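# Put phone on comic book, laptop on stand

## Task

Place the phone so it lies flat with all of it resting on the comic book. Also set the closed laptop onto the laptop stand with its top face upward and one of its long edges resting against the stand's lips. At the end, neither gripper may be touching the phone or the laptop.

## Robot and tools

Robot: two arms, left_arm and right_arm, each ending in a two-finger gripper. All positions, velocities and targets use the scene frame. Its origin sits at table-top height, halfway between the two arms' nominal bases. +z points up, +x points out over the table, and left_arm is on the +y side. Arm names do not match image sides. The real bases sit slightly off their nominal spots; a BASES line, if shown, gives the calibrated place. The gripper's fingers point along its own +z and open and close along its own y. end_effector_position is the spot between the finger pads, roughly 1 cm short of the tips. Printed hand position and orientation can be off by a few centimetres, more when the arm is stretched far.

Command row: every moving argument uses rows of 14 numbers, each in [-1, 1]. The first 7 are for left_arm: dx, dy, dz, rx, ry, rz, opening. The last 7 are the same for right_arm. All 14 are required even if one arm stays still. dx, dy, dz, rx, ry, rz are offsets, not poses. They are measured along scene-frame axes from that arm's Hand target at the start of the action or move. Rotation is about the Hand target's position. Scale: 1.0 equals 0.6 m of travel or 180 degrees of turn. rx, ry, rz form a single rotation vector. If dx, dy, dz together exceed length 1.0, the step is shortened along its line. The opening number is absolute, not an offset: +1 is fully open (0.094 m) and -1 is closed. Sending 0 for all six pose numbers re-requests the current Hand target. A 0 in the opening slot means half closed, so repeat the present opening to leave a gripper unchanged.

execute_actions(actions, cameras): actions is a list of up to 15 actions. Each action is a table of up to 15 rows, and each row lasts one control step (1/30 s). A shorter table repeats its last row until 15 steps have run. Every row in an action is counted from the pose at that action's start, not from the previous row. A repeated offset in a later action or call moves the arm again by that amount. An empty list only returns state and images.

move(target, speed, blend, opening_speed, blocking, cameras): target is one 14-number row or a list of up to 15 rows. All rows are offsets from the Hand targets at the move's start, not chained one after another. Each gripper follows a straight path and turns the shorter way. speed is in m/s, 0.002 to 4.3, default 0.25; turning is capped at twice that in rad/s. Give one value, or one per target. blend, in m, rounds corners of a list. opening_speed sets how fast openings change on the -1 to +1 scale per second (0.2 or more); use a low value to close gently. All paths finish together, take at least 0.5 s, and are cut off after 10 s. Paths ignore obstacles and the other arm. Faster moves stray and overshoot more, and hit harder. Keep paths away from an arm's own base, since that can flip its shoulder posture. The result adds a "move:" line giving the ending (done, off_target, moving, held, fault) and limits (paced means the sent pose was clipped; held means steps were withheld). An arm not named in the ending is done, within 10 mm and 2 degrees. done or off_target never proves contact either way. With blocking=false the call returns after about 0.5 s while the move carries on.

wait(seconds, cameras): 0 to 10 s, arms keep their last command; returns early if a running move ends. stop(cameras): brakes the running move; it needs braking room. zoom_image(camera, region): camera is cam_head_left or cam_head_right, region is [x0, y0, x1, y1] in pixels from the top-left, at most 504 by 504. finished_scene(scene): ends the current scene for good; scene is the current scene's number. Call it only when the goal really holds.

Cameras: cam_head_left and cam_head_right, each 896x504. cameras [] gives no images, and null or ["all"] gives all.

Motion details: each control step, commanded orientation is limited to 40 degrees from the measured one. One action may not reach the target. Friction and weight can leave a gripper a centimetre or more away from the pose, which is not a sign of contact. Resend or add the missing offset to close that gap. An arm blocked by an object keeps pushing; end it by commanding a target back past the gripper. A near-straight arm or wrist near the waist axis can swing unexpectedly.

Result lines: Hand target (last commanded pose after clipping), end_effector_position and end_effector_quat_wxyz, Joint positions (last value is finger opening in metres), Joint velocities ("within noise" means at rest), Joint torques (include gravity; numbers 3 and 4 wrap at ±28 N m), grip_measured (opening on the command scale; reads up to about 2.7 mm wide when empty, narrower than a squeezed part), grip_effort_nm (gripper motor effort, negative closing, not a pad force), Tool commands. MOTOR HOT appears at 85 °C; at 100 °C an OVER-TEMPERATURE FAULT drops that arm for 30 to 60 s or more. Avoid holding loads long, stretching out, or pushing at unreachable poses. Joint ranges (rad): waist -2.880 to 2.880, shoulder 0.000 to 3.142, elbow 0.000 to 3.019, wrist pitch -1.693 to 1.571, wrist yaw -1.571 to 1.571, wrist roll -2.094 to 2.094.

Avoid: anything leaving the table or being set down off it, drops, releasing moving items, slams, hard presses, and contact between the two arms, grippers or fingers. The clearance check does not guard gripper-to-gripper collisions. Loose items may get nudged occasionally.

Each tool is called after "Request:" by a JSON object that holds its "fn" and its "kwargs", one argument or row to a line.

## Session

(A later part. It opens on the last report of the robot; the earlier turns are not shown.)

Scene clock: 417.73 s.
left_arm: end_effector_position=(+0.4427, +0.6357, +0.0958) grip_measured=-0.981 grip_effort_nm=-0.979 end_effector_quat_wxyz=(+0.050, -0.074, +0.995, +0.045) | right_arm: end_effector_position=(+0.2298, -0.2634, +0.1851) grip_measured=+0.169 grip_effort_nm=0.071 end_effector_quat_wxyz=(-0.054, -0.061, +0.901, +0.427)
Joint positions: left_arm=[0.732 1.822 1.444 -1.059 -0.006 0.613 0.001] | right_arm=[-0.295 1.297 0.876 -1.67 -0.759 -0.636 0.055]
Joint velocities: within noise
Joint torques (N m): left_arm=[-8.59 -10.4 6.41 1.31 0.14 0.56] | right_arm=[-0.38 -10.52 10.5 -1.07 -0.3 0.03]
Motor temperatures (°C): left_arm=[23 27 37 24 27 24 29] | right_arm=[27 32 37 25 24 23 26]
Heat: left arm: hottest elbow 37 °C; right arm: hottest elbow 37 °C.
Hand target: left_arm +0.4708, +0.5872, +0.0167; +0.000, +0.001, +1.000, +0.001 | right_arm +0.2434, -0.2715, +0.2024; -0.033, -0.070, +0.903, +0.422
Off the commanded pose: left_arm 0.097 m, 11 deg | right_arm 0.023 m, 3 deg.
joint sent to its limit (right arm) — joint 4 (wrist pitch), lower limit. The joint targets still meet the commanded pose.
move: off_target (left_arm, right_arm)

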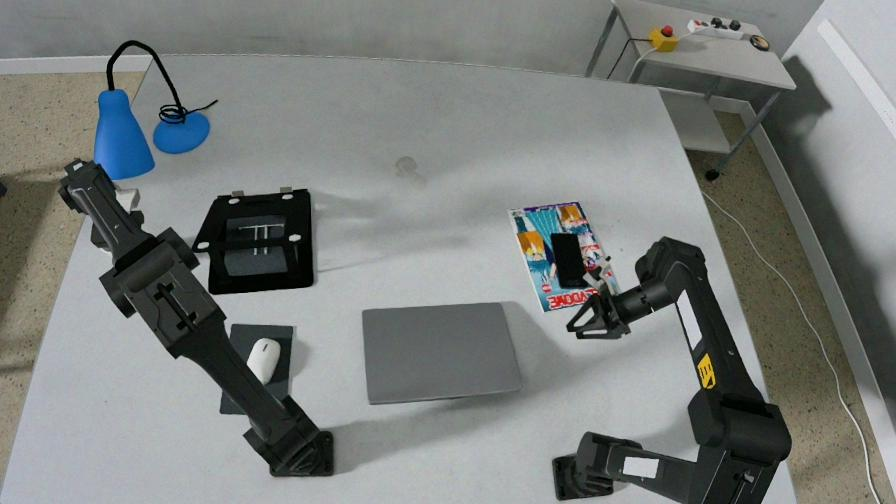

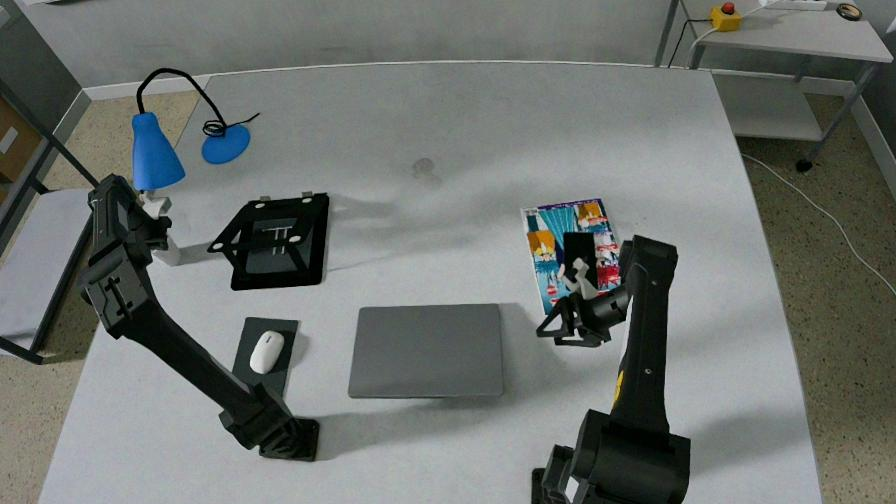

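Request:
{"fn": "move", "kwargs": {
  "target": [
    [-0.04,0.08,0.15,0,0,0,-1,0,0,0,0,0,0,0.17],
    [-0.04,0.08,0.35,0,0,0,-1,0,0,0,0,0,0,0.17],
    [-0.0,-0.06,0.3,0,0,0,-1,0,0,0,0,0,0,0.17]
  ],
  "speed": 0.15
}}

Request:
{"fn": "zoom_image", "kwargs": {
  "camera": "cam_head_left",
  "region": [100, 150, 340, 330]
}}

Request:
{"fn": "zoom_image", "kwargs": {
  "camera": "cam_head_right",
  "region": [100, 150, 340, 330]
}}

Scene clock: 423.10 s.
left_arm: end_effector_position=(+0.4355, +0.5793, +0.1266) grip_measured=-0.981 grip_effort_nm=-0.974 end_effector_quat_wxyz=(-0.066, -0.064, +0.995, -0.039) | right_arm: end_effector_position=(+0.2298, -0.2634, +0.1851) grip_measured=+0.169 grip_effort_nm=0.066 end_effector_quat_wxyz=(-0.054, -0.061, +0.901, +0.427)
Joint positions: left_arm=[0.661 1.864 1.589 -1.448 -0.014 0.56 0.001] | right_arm=[-0.295 1.297 0.876 -1.67 -0.759 -0.636 0.055]
Joint velocities: within noise
Joint torques (N m): left_arm=[-6.89 -29.22 11.74 0.34 0.59 0.55] | right_arm=[-0.44 -10.46 10.48 -1.07 -0.3 0.03]
Motor temperatures (°C): left_arm=[23 27 37 24 27 24 29] | right_arm=[27 32 37 25 24 23 26]
Heat: left arm: hottest elbow 37 °C; right arm: hottest elbow 37 °C.
Hand target: left_arm +0.4708, +0.5513, +0.1968; +0.000, +0.000, +1.000, +0.001 | right_arm +0.2434, -0.2715, +0.2024; -0.033, -0.070, +0.903, +0.422
Off the commanded pose: left_arm 0.083 m, 12 deg | right_arm 0.023 m, 3 deg.
joint sent to its limit (right arm) — joint 4 (wrist pitch), lower limit. The joint targets still meet the commanded pose.
move: off_target (left_arm, right_arm)

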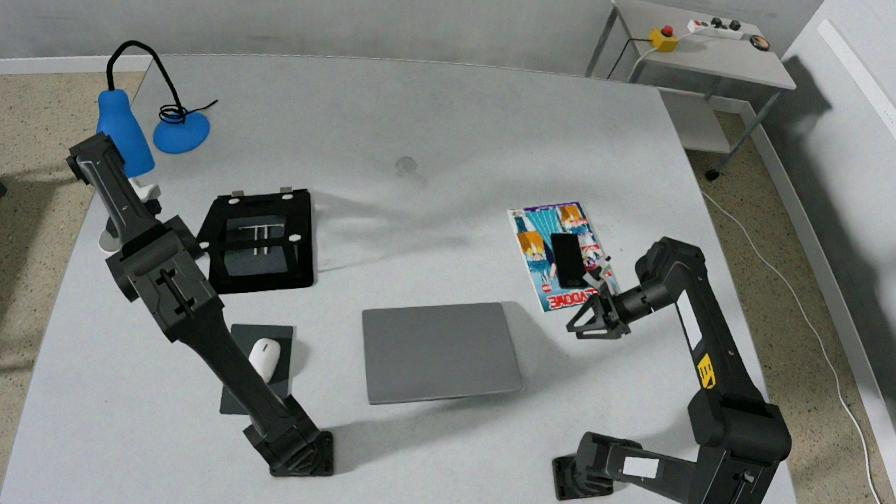

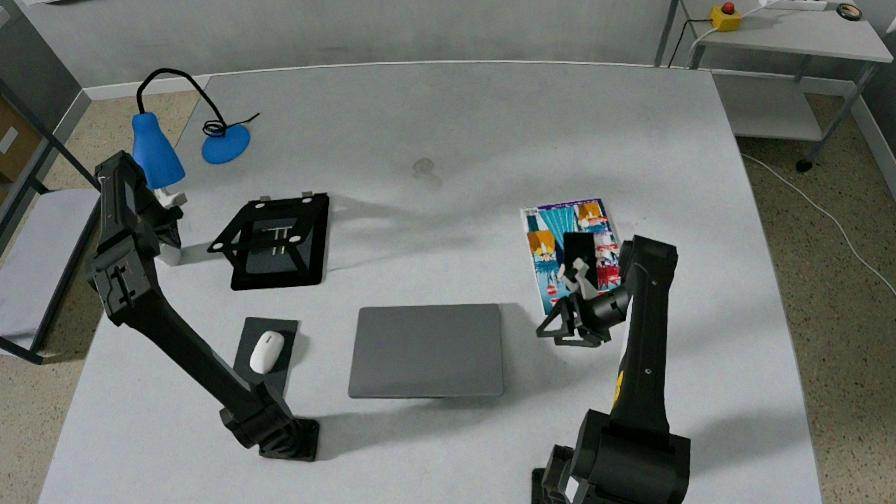

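Scaled by 2.100.

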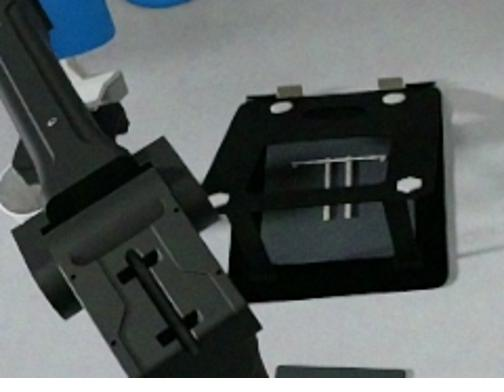

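Scaled by 2.100.

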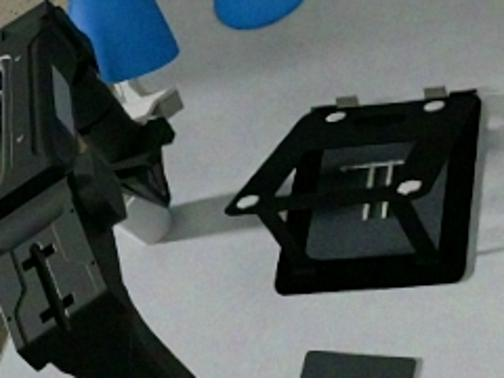

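Request:
{"fn": "move", "kwargs": {
  "target": [
    [-0.07,0.05,-0.125,0,0,0,-1,0,0,0,0,0,0,0.17],
    [-0.18,0.02,-0.11,0,0,0,-1,0,0,0,0,0,0,0.17]
  ],
  "speed": 0.1
}}

Request:
{"fn": "zoom_image", "kwargs": {
  "camera": "cam_head_left",
  "region": [60, 100, 340, 330]
}}

Request:
{"fn": "zoom_image", "kwargs": {
  "camera": "cam_head_right",
  "region": [60, 100, 340, 330]
}}

Scene clock: 429.27 s.
left_arm: end_effector_position=(+0.3695, +0.5624, +0.1262) grip_measured=-0.981 grip_effort_nm=-0.979 end_effector_quat_wxyz=(-0.003, +0.002, +1.000, +0.000) | right_arm: end_effector_position=(+0.2298, -0.2634, +0.1851) grip_measured=+0.169 grip_effort_nm=0.061 end_effector_quat_wxyz=(-0.054, -0.061, +0.901, +0.427)
Joint positions: left_arm=[0.727 1.622 1.266 -1.219 -0.004 0.76 0.001] | right_arm=[-0.295 1.297 0.876 -1.67 -0.759 -0.636 0.055]
Joint velocities: within noise
Joint torques (N m): left_arm=[-0.32 -17.08 9.03 -0.1 0.12 0.08] | right_arm=[-0.38 -10.4 10.51 -1.05 -0.3 0.03]
Motor temperatures (°C): left_arm=[23 29 37 24 27 24 29] | right_arm=[27 32 37 25 24 23 26]
Heat: left arm: hottest elbow 37 °C; right arm: hottest elbow 37 °C.
Hand target: left_arm +0.3628, +0.5632, +0.1309; +0.000, +0.001, +1.000, +0.001 | right_arm +0.2434, -0.2715, +0.2024; -0.033, -0.070, +0.903, +0.422
Off the commanded pose: left_arm 0.008 m, 0 deg | right_arm 0.023 m, 3 deg.
joint sent to its limit (right arm) — joint 4 (wrist pitch), lower limit. The joint targets still meet the commanded pose.
move: off_target (right_arm)

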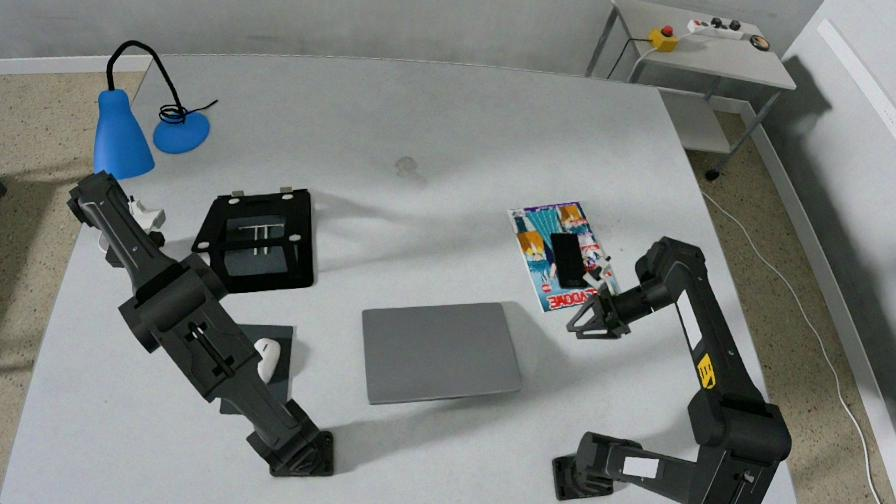

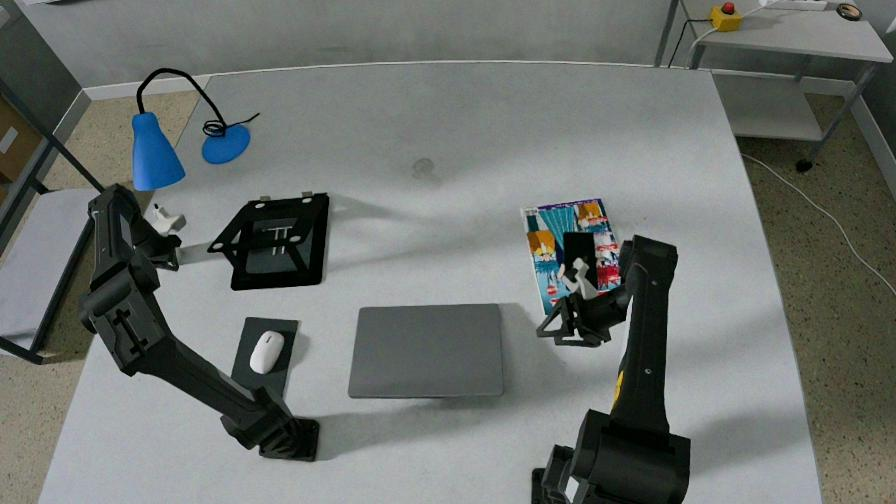

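Scaled by 1.800.

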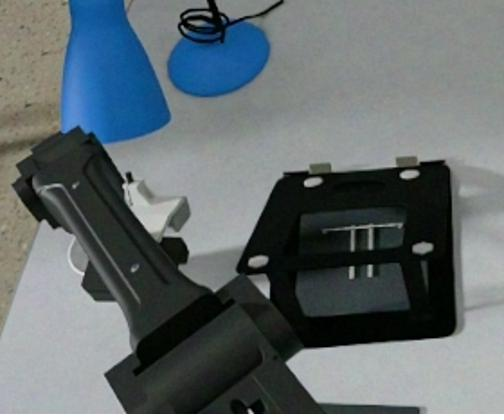

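Scaled by 1.800.

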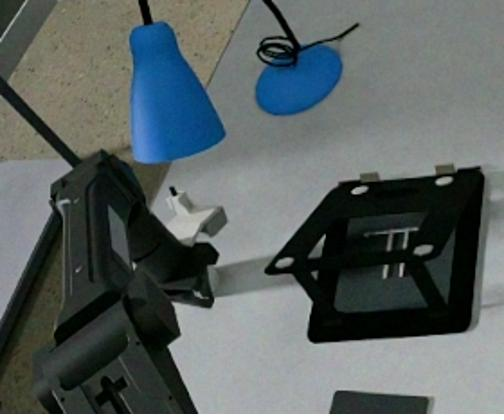

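Request:
{"fn": "move", "kwargs": {
  "target": [
    [-0.15,-0.05,0.0,0,0,0,-1,0,0,0,0,0,0,0.17],
    [-0.13,-0.238,0.25,-0.245,-0.283,0.489,0.0,0,0,0,0,0,0,0.17],
    [-0.06,-0.255,0.08,-0.245,-0.283,0.489,0.0,0,0,0,0,0,0,0.17]
  ]
}}

Request:
{"fn": "zoom_image", "kwargs": {
  "camera": "cam_head_left",
  "region": [160, 160, 360, 330]
}}

Request:
{"fn": "zoom_image", "kwargs": {
  "camera": "cam_head_right",
  "region": [160, 160, 360, 330]
}}

Scene clock: 454.03 s.
left_arm: end_effector_position=(+0.3235, +0.4134, +0.1832) grip_measured=-0.002 grip_effort_nm=0.129 end_effector_quat_wxyz=(-0.380, +0.656, -0.567, +0.324) | right_arm: end_effector_position=(+0.2298, -0.2635, +0.1851) grip_measured=+0.169 grip_effort_nm=0.066 end_effector_quat_wxyz=(-0.054, -0.061, +0.901, +0.427)
Joint positions: left_arm=[0.766 0.732 0.409 -0.304 0.544 -1.204 0.047] | right_arm=[-0.295 1.297 0.876 -1.67 -0.759 -0.636 0.055]
Joint velocities: within noise
Joint torques (N m): left_arm=[-2.9 -2.26 10.59 2.43 -0.02 -0.03] | right_arm=[-0.44 -10.46 10.5 -1.05 -0.29 0.04]
Motor temperatures (°C): left_arm=[23 28 35 24 27 24 29] | right_arm=[27 33 38 25 24 23 25]
Heat: left arm: hottest elbow 35 °C; right arm: hottest elbow 38 °C.
Hand target: left_arm +0.3268, +0.4102, +0.1788; -0.378, +0.654, -0.568, +0.327 | right_arm +0.2434, -0.2716, +0.2024; -0.033, -0.070, +0.903, +0.422
Off the commanded pose: left_arm 0.006 m, 1 deg | right_arm 0.023 m, 3 deg.
joint sent to its limit (right arm) — joint 4 (wrist pitch), lower limit. The joint targets still meet the commanded pose.
move: off_target (right_arm)

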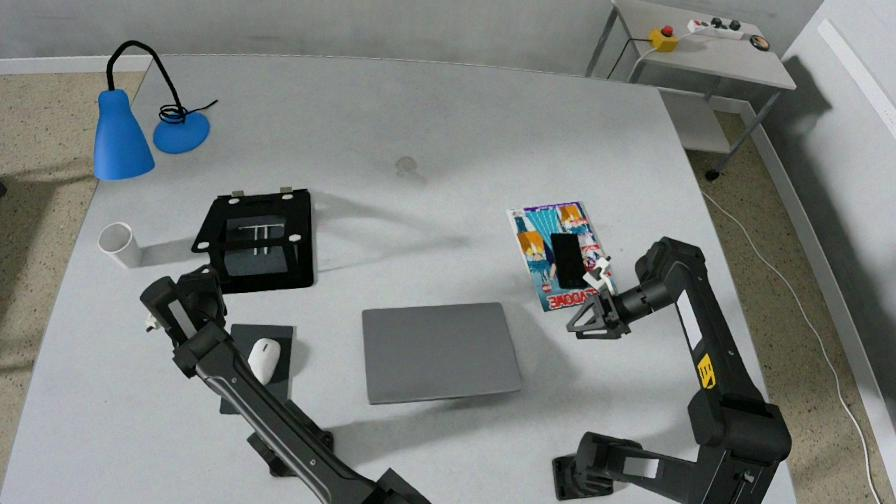

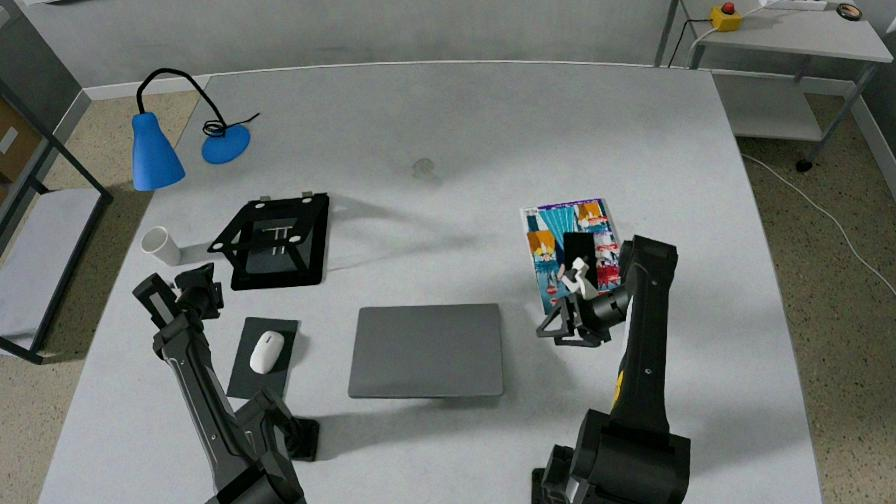

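Scaled by 2.520.

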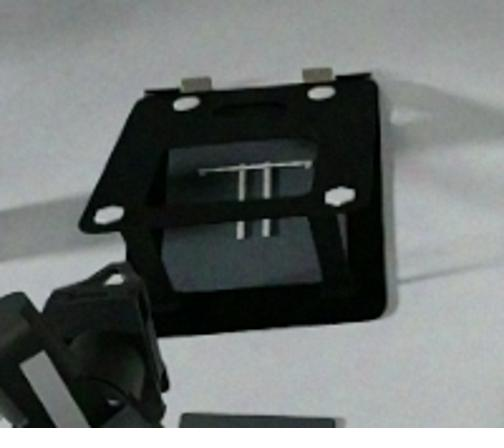

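Scaled by 2.520.

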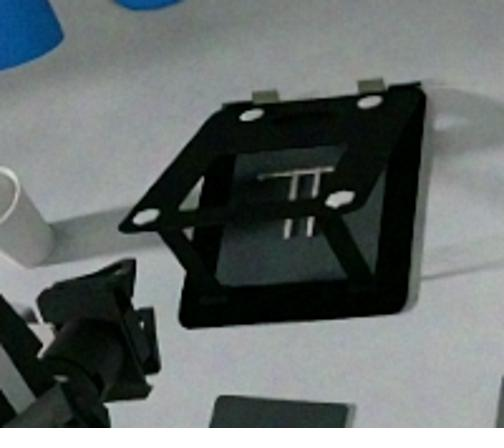

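Request:
{"fn": "move", "kwargs": {
  "target": [0.085,-0.105,-0.05,0,0,0,0.1,0,0,0,0,0,0,0.17]
}}

Request:
{"fn": "zoom_image", "kwargs": {
  "camera": "cam_head_left",
  "region": [160, 160, 360, 330]
}}

Request:
{"fn": "zoom_image", "kwargs": {
  "camera": "cam_head_right",
  "region": [160, 160, 360, 330]
}}

Scene clock: 463.43 s.
left_arm: end_effector_position=(+0.3760, +0.3518, +0.1530) grip_measured=+0.098 grip_effort_nm=0.129 end_effector_quat_wxyz=(-0.380, +0.656, -0.567, +0.323) | right_arm: end_effector_position=(+0.2298, -0.2635, +0.1851) grip_measured=+0.169 grip_effort_nm=0.071 end_effector_quat_wxyz=(-0.054, -0.061, +0.901, +0.427)
Joint positions: left_arm=[0.384 0.824 0.342 -0.06 0.224 -1.429 0.052] | right_arm=[-0.295 1.297 0.876 -1.67 -0.759 -0.636 0.055]
Joint velocities: within noise
Joint torques (N m): left_arm=[-2.2 -3.02 9.89 2.47 -0.14 -0.03] | right_arm=[-0.38 -10.46 10.5 -1.09 -0.3 0.03]
Motor temperatures (°C): left_arm=[23 28 36 24 27 24 29] | right_arm=[27 33 38 25 24 23 25]
Heat: left arm: hottest elbow 36 °C; right arm: hottest elbow 38 °C.
Hand target: left_arm +0.3778, +0.3472, +0.1488; -0.378, +0.654, -0.568, +0.327 | right_arm +0.2434, -0.2716, +0.2024; -0.033, -0.070, +0.903, +0.422
Off the commanded pose: left_arm 0.007 m, 1 deg | right_arm 0.023 m, 3 deg.
joint sent to its limit (right arm) — joint 4 (wrist pitch), lower limit. The joint targets still meet the commanded pose.
move: off_target (right_arm)

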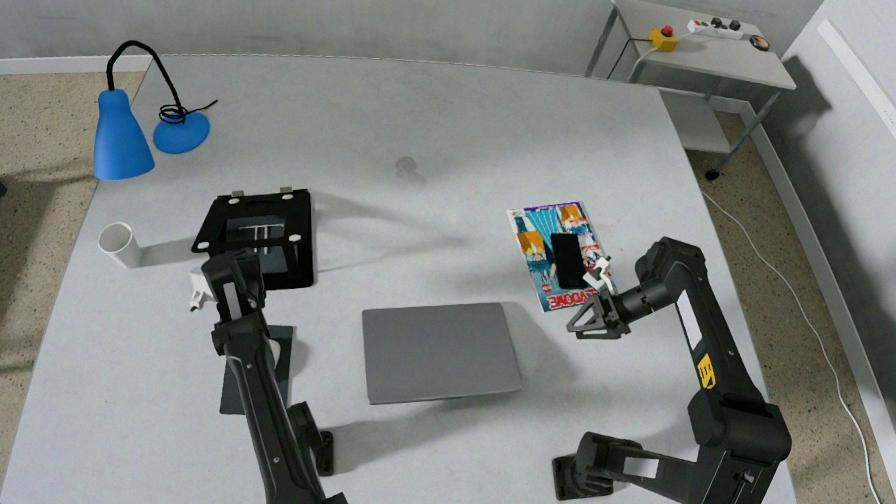

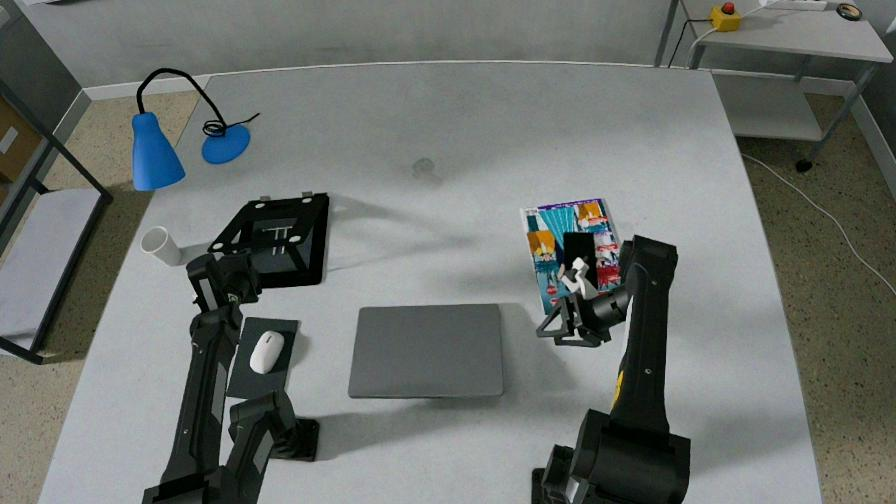

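Scaled by 2.520.

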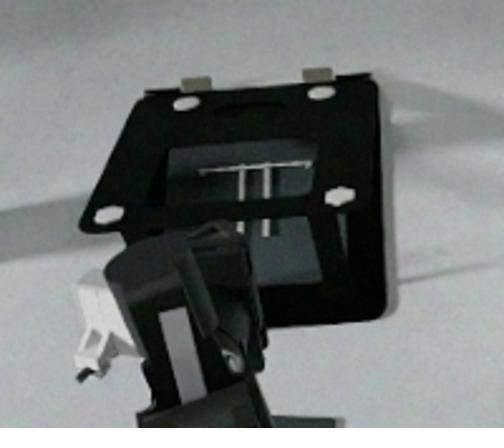

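Scaled by 2.520.

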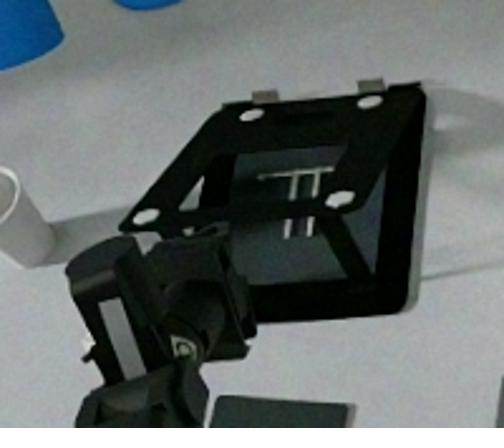

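Request:
{"fn": "zoom_image", "kwargs": {
  "camera": "cam_head_left",
  "region": [200, 210, 280, 290]
}}

Request:
{"fn": "zoom_image", "kwargs": {
  "camera": "cam_head_right",
  "region": [200, 210, 280, 290]
}}

Scaled by 6.300.

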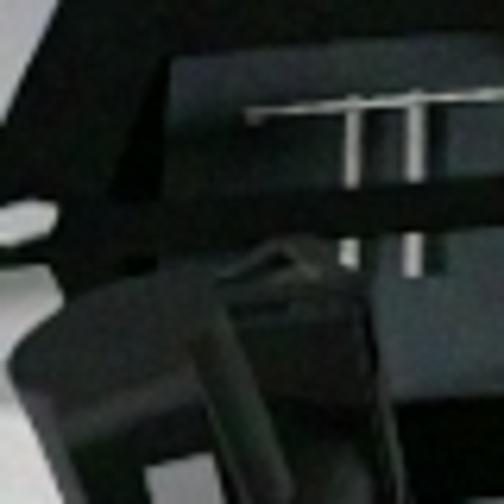

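Scaled by 6.300.

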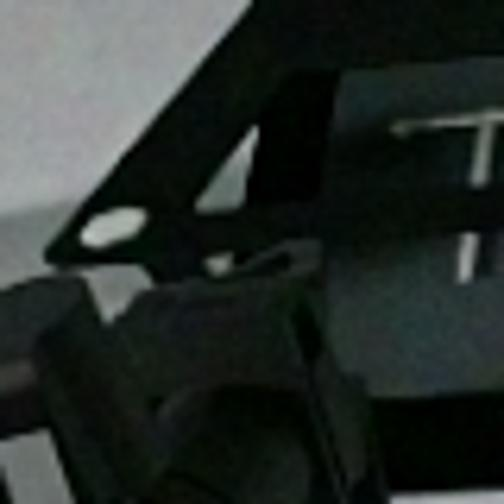

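Request:
{"fn": "move", "kwargs": {
  "target": [
    [0.0,0.0,0.035,0,0,0,0.6,0,0,0,0,0,0,0.17],
    [0.07,0.01,-0.005,0,0,0,0.6,0,0,0,0,0,0,0.17]
  ],
  "speed": 0.08
}}

Request:
{"fn": "zoom_image", "kwargs": {
  "camera": "cam_head_left",
  "region": [190, 180, 300, 290]
}}

Request:
{"fn": "zoom_image", "kwargs": {
  "camera": "cam_head_right",
  "region": [200, 180, 310, 290]
}}

Scene clock: 473.50 s.
left_arm: end_effector_position=(+0.3935, +0.3488, +0.1184) grip_measured=+0.598 grip_effort_nm=0.120 end_effector_quat_wxyz=(-0.358, +0.668, -0.574, +0.312) | right_arm: end_effector_position=(+0.2298, -0.2635, +0.1851) grip_measured=+0.169 grip_effort_nm=0.066 end_effector_quat_wxyz=(-0.054, -0.061, +0.901, +0.427)
Joint positions: left_arm=[0.343 0.988 0.342 0.052 0.19 -1.452 0.075] | right_arm=[-0.295 1.297 0.876 -1.67 -0.759 -0.636 0.055]
Joint velocities: within noise
Joint torques (N m): left_arm=[-2.61 -4.84 15.77 2.17 -0.16 -0.02] | right_arm=[-0.44 -10.4 10.48 -1.06 -0.3 0.03]
Motor temperatures (°C): left_arm=[23 27 36 24 27 24 28] | right_arm=[27 33 38 25 24 23 25]
Heat: left arm: hottest elbow 36 °C; right arm: hottest elbow 38 °C.
Hand target: left_arm +0.4198, +0.3531, +0.1457; -0.378, +0.654, -0.568, +0.327 | right_arm +0.2434, -0.2716, +0.2024; -0.033, -0.070, +0.903, +0.422
Off the commanded pose: left_arm 0.038 m, 3 deg | right_arm 0.023 m, 3 deg.
joint sent to its limit (right arm) — joint 4 (wrist pitch), lower limit. The joint targets still meet the commanded pose.
move: off_target (left_arm, right_arm)

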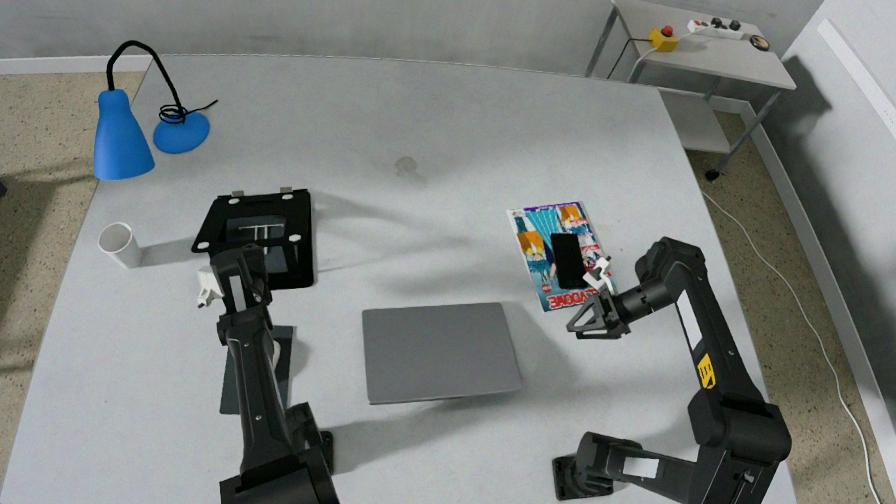

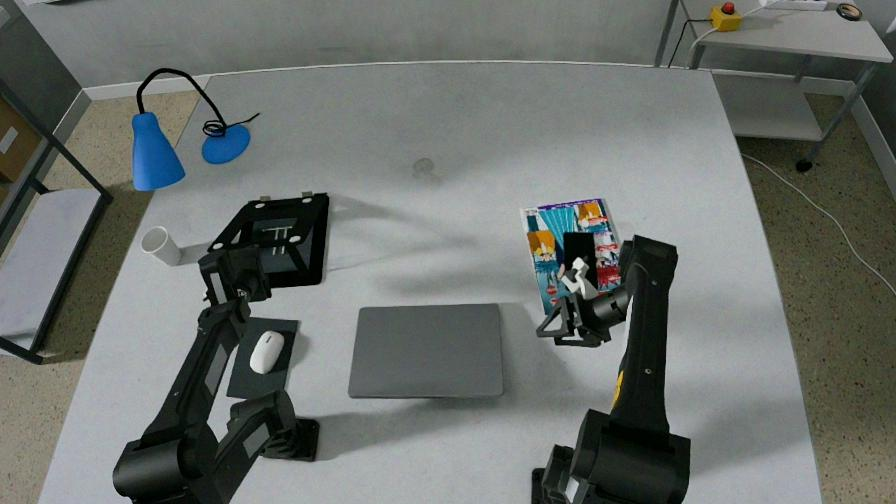

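Scaled by 4.582.

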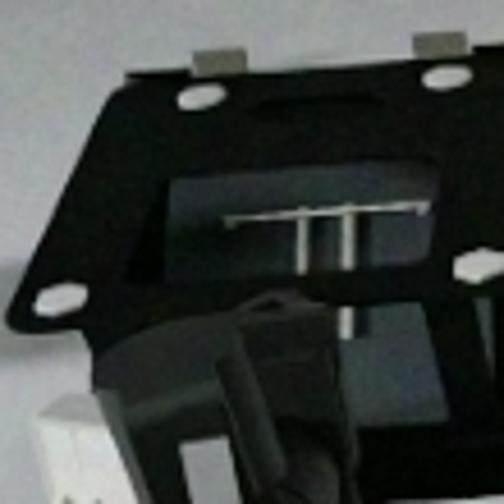

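Scaled by 4.582.

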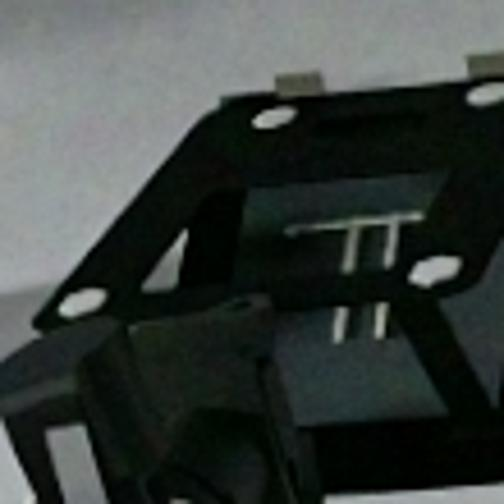

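Request:
{"fn": "move", "kwargs": {
  "target": [
    [0.05,0.0,-0.035,0,0,0,0.6,0,0,0,0,0,0,0.17]
  ],
  "speed": 0.08
}}

Request:
{"fn": "zoom_image", "kwargs": {
  "camera": "cam_head_left",
  "region": [190, 180, 300, 290]
}}

Request:
{"fn": "zoom_image", "kwargs": {
  "camera": "cam_head_right",
  "region": [200, 180, 310, 290]
}}

Scene clock: 485.97 s.
left_arm: end_effector_position=(+0.4231, +0.3502, +0.1007) grip_measured=+0.598 grip_effort_nm=0.120 end_effector_quat_wxyz=(-0.358, +0.667, -0.574, +0.311) | right_arm: end_effector_position=(+0.2298, -0.2635, +0.1851) grip_measured=+0.169 grip_effort_nm=0.066 end_effector_quat_wxyz=(-0.054, -0.061, +0.901, +0.427)
Joint positions: left_arm=[0.306 1.155 0.378 0.187 0.157 -1.47 0.075] | right_arm=[-0.295 1.297 0.876 -1.67 -0.759 -0.636 0.055]
Joint velocities: within noise
Joint torques (N m): left_arm=[-2.78 -5.95 14.19 2.43 -0.12 0.1] | right_arm=[-0.38 -10.4 10.48 -1.06 -0.3 0.04]
Motor temperatures (°C): left_arm=[23 27 39 24 27 24 28] | right_arm=[27 33 39 25 24 23 25]
Heat: left arm: hottest elbow 39 °C; right arm: hottest elbow 39 °C.
Hand target: left_arm +0.4498, +0.3533, +0.1248; -0.378, +0.654, -0.568, +0.327 | right_arm +0.2434, -0.2716, +0.2024; -0.033, -0.070, +0.903, +0.422
Off the commanded pose: left_arm 0.036 m, 3 deg | right_arm 0.023 m, 3 deg.
joint sent to its limit (right arm) — joint 4 (wrist pitch), lower limit. The joint targets still meet the commanded pose.
move: off_target (left_arm, right_arm)

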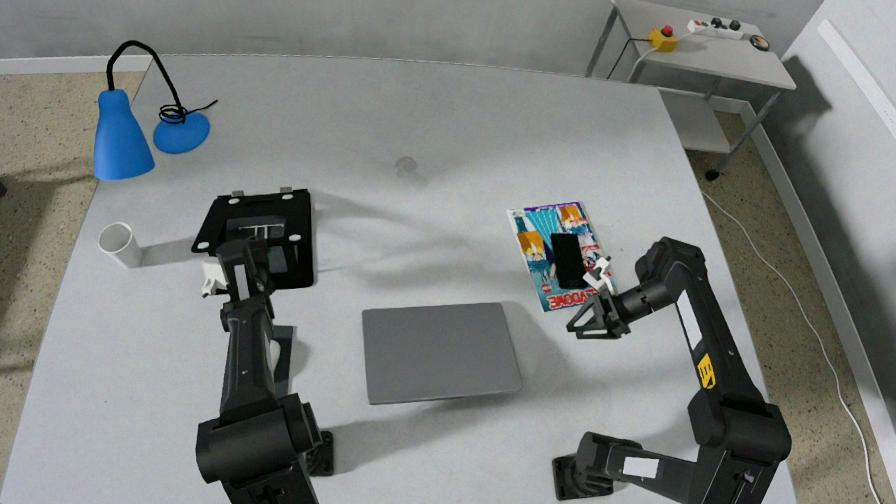

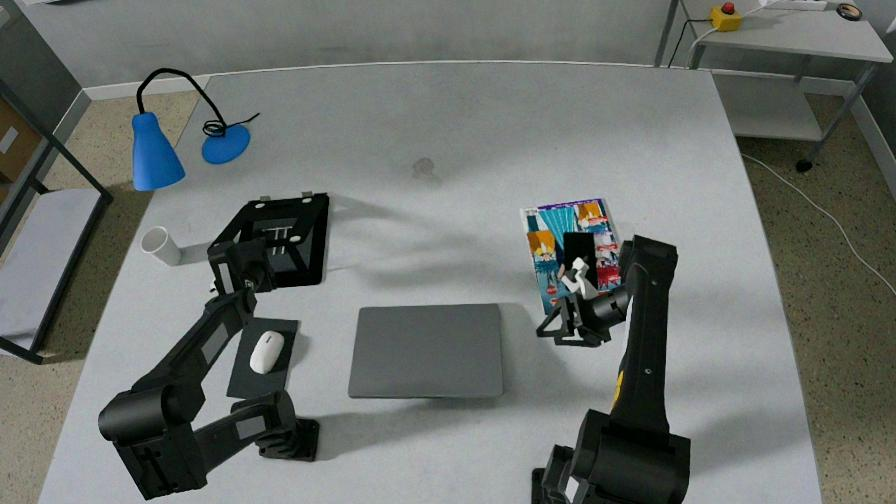

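Scaled by 4.582.

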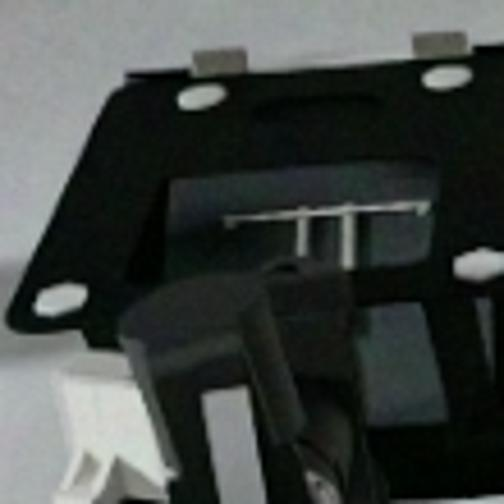

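Scaled by 4.582.

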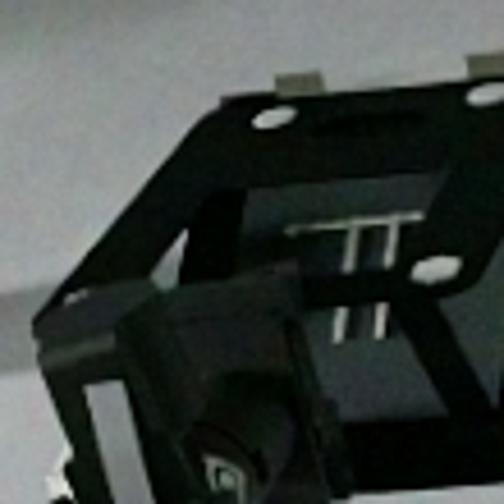

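Request:
{"fn": "move", "kwargs": {
  "target": [
    [0.0,0.0,0.0,0,0,0,-1,0,0,0,0,0,0,0.17]
  ],
  "opening_speed": 0.4
}}

Request:
{"fn": "zoom_image", "kwargs": {
  "camera": "cam_head_left",
  "region": [190, 180, 300, 290]
}}

Scene clock: 492.33 s.
left_arm: end_effector_position=(+0.4428, +0.3546, +0.1275) grip_measured=-0.931 grip_effort_nm=-0.969 end_effector_quat_wxyz=(-0.386, +0.650, -0.566, +0.329) | right_arm: end_effector_position=(+0.2298, -0.2635, +0.1851) grip_measured=+0.169 grip_effort_nm=0.066 end_effector_quat_wxyz=(-0.054, -0.061, +0.901, +0.427)
Joint positions: left_arm=[0.301 1.155 0.418 0.223 0.157 -1.473 0.003] | right_arm=[-0.295 1.297 0.876 -1.67 -0.759 -0.636 0.055]
Joint velocities: within noise
Joint torques (N m): left_arm=[-2.55 -5.3 11.18 1.32 -0.21 0.03] | right_arm=[-0.32 -10.46 10.5 -1.03 -0.3 0.03]
Motor temperatures (°C): left_arm=[23 27 38 24 27 24 28] | right_arm=[27 33 39 25 24 23 25]
Heat: left arm: hottest elbow 38 °C; right arm: hottest elbow 39 °C.
Hand target: left_arm +0.4498, +0.3532, +0.1248; -0.378, +0.654, -0.568, +0.327 | right_arm +0.2434, -0.2716, +0.2024; -0.033, -0.070, +0.903, +0.422
Off the commanded pose: left_arm 0.008 m, 1 deg | right_arm 0.023 m, 3 deg.
joint sent to its limit (right arm) — joint 4 (wrist pitch), lower limit. The joint targets still meet the commanded pose.
move: off_target (right_arm)

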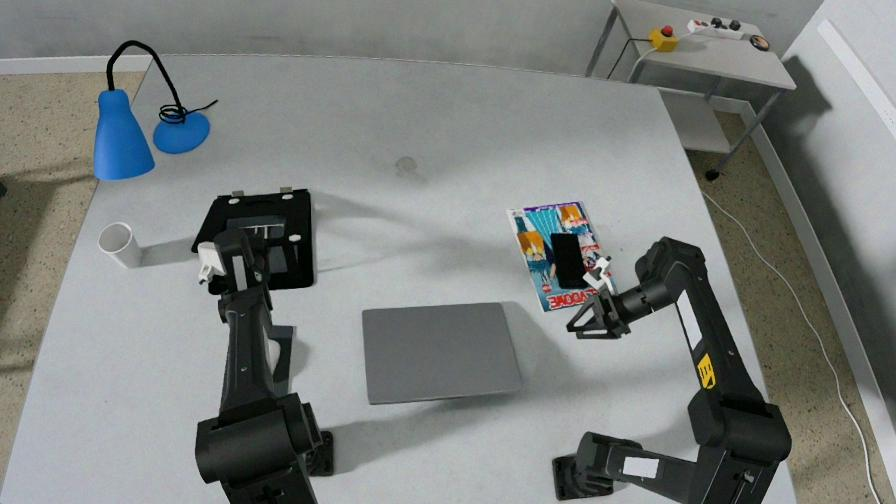

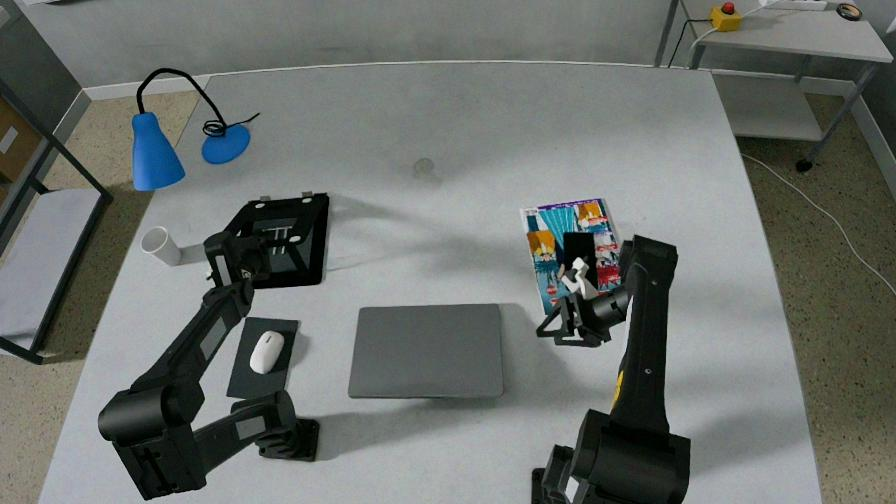

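Scaled by 4.582.

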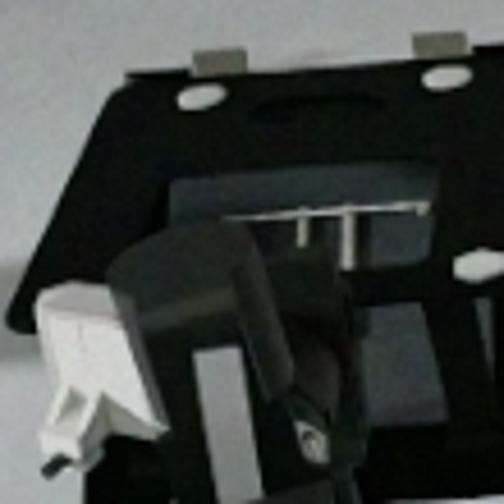

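Request:
{"fn": "move", "kwargs": {
  "target": [
    [0.01,-0.42,0.015,0,0,0,-1,0,0,0,0,0,0,0.17]
  ],
  "speed": 0.1
}}

Request:
{"fn": "zoom_image", "kwargs": {
  "camera": "cam_head_left",
  "region": [220, 180, 440, 330]
}}

Scene clock: 501.80 s.
left_arm: end_effector_position=(+0.4439, +0.1270, +0.1286) grip_measured=-0.933 grip_effort_nm=-1.004 end_effector_quat_wxyz=(-0.389, +0.668, -0.548, +0.320) | right_arm: end_effector_position=(+0.2298, -0.2635, +0.1851) grip_measured=+0.169 grip_effort_nm=0.061 end_effector_quat_wxyz=(-0.054, -0.061, +0.901, +0.427)
Joint positions: left_arm=[-0.525 1.224 0.502 0.089 -0.587 -1.959 0.003] | right_arm=[-0.295 1.297 0.876 -1.67 -0.759 -0.636 0.055]
Joint velocities: within noise
Joint torques (N m): left_arm=[-4.31 -5.6 13.83 0.83 0.42 0.18] | right_arm=[-0.38 -10.4 10.48 -1.07 -0.29 0.04]
Motor temperatures (°C): left_arm=[23 27 37 24 27 24 29] | right_arm=[27 33 39 25 24 23 25]
Heat: left arm: hottest elbow 37 °C; right arm: hottest elbow 39 °C.
Hand target: left_arm +0.4558, +0.1013, +0.1338; -0.378, +0.654, -0.568, +0.327 | right_arm +0.2434, -0.2716, +0.2024; -0.033, -0.070, +0.903, +0.422
Off the commanded pose: left_arm 0.029 m, 3 deg | right_arm 0.023 m, 3 deg.
joint sent to its limit (right arm) — joint 4 (wrist pitch), lower limit. The joint targets still meet the commanded pose.
move: off_target (left_arm, right_arm)

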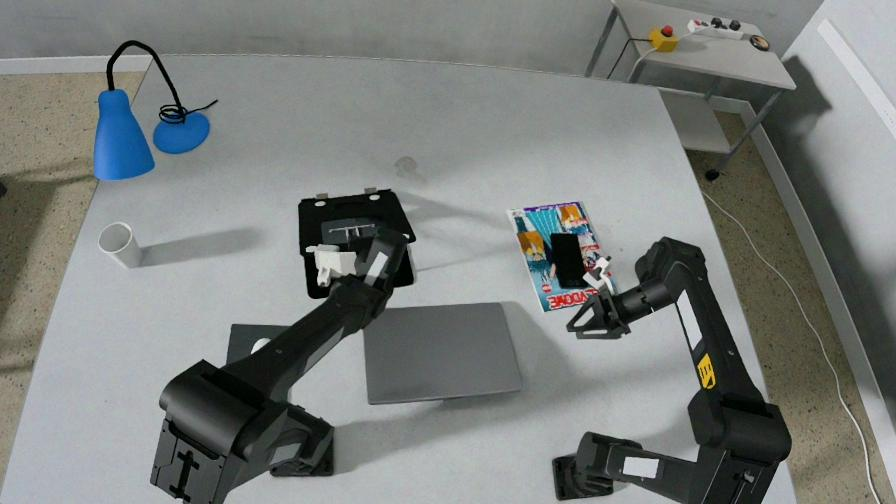

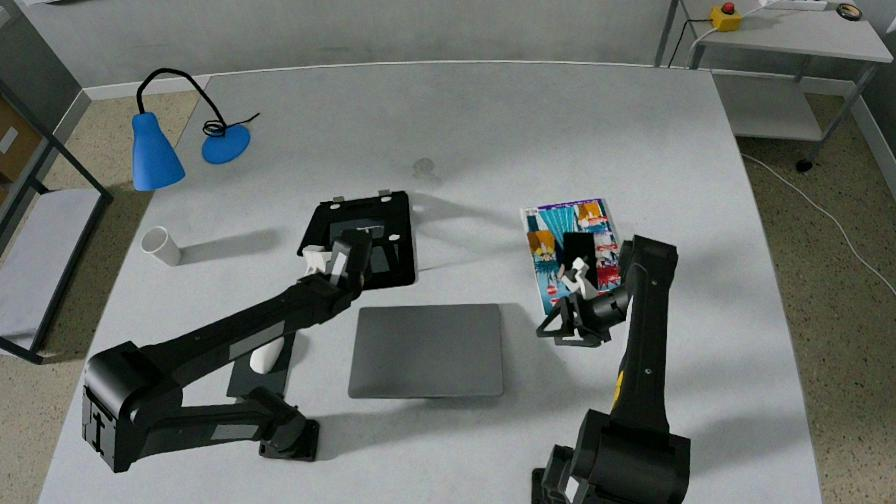

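Scaled by 2.291.

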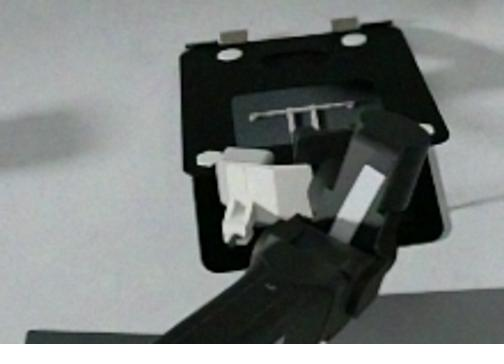

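Request:
{"fn": "move", "kwargs": {
  "target": [
    [-0.01,0.02,0.0,0,0,0,-1,0,0,0,0,0,0,0.17],
    [-0.01,0.02,-0.01,0,0,0,-0.2,0,0,0,0,0,0,0.17],
    [-0.16,0.0,0.07,0,0,0,-0.2,0,0,0,0,0,0,0.17],
    [-0.22,0.2,0.25,0,0,0,-0.2,0,0,0,0,0,0,0.17]
  ],
  "speed": [0.08,0.1,0.1,0.25]
}}

Request:
{"fn": "zoom_image", "kwargs": {
  "camera": "cam_head_left",
  "region": [260, 170, 540, 420]
}}

Request:
{"fn": "zoom_image", "kwargs": {
  "camera": "cam_head_right",
  "region": [260, 170, 540, 420]
}}

Scene clock: 508.83 s.
left_arm: end_effector_position=(+0.3162, +0.2191, +0.2380) grip_measured=-0.202 grip_effort_nm=0.125 end_effector_quat_wxyz=(-0.362, +0.660, -0.586, +0.300) | right_arm: end_effector_position=(+0.2298, -0.2635, +0.1851) grip_measured=+0.169 grip_effort_nm=0.066 end_effector_quat_wxyz=(-0.054, -0.061, +0.901, +0.427)
Joint positions: left_arm=[-0.329 0.451 0.507 -0.697 -0.371 -1.801 0.037] | right_arm=[-0.295 1.297 0.876 -1.67 -0.759 -0.636 0.055]
Joint velocities: within noise
Joint torques (N m): left_arm=[0.03 -1.14 19.15 1.22 -0.12 0.12] | right_arm=[-0.38 -10.46 10.5 -1.03 -0.3 0.03]
Motor temperatures (°C): left_arm=[23 26 37 24 27 24 29] | right_arm=[27 33 39 25 24 23 25]
Heat: left arm: hottest elbow 37 °C; right arm: hottest elbow 39 °C.
Hand target: left_arm +0.3238, +0.2212, +0.2838; -0.378, +0.654, -0.568, +0.327 | right_arm +0.2434, -0.2716, +0.2024; -0.033, -0.070, +0.903, +0.422
Off the commanded pose: left_arm 0.046 m, 4 deg | right_arm 0.023 m, 3 deg.
joint sent to its limit (right arm) — joint 4 (wrist pitch), lower limit. The joint targets still meet the commanded pose.
move: off_target (left_arm, right_arm); target 2's new opening was sent with left_arm's hand 0.014 m and 3 deg from that target

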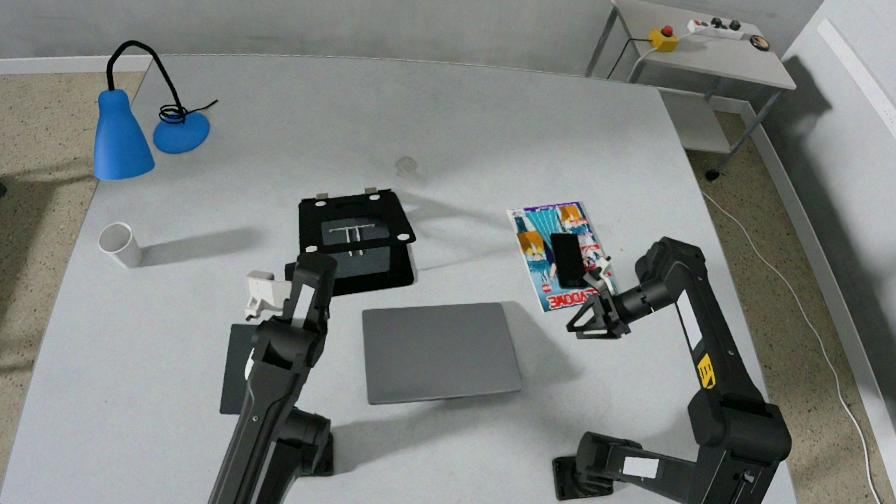

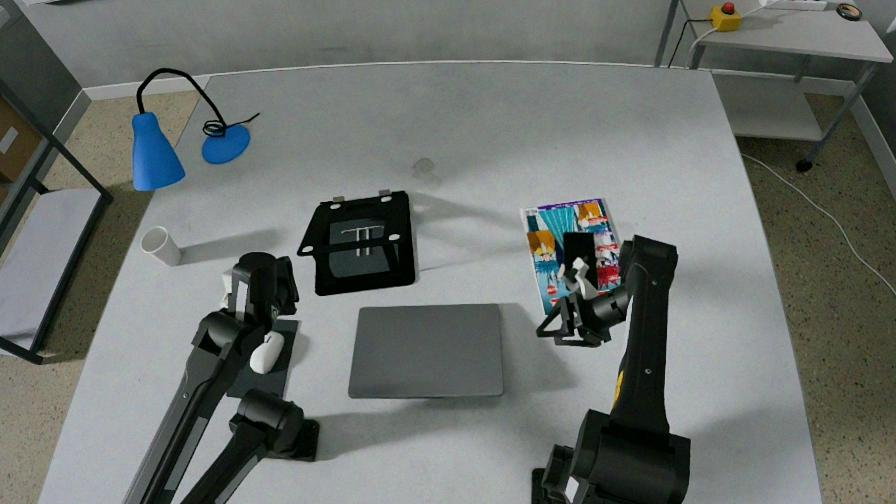

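Scaled by 1.800.

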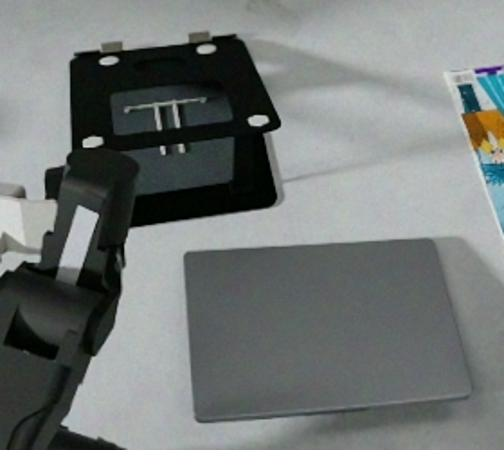

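Scaled by 1.800.

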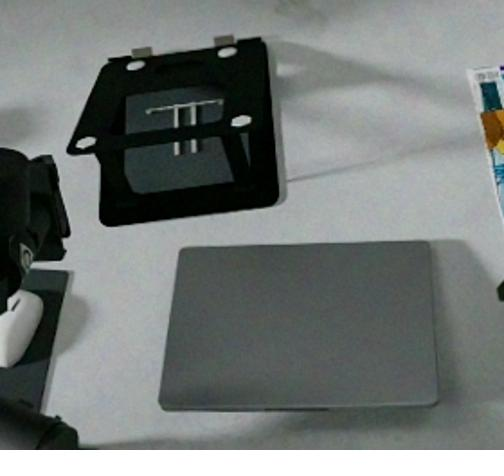

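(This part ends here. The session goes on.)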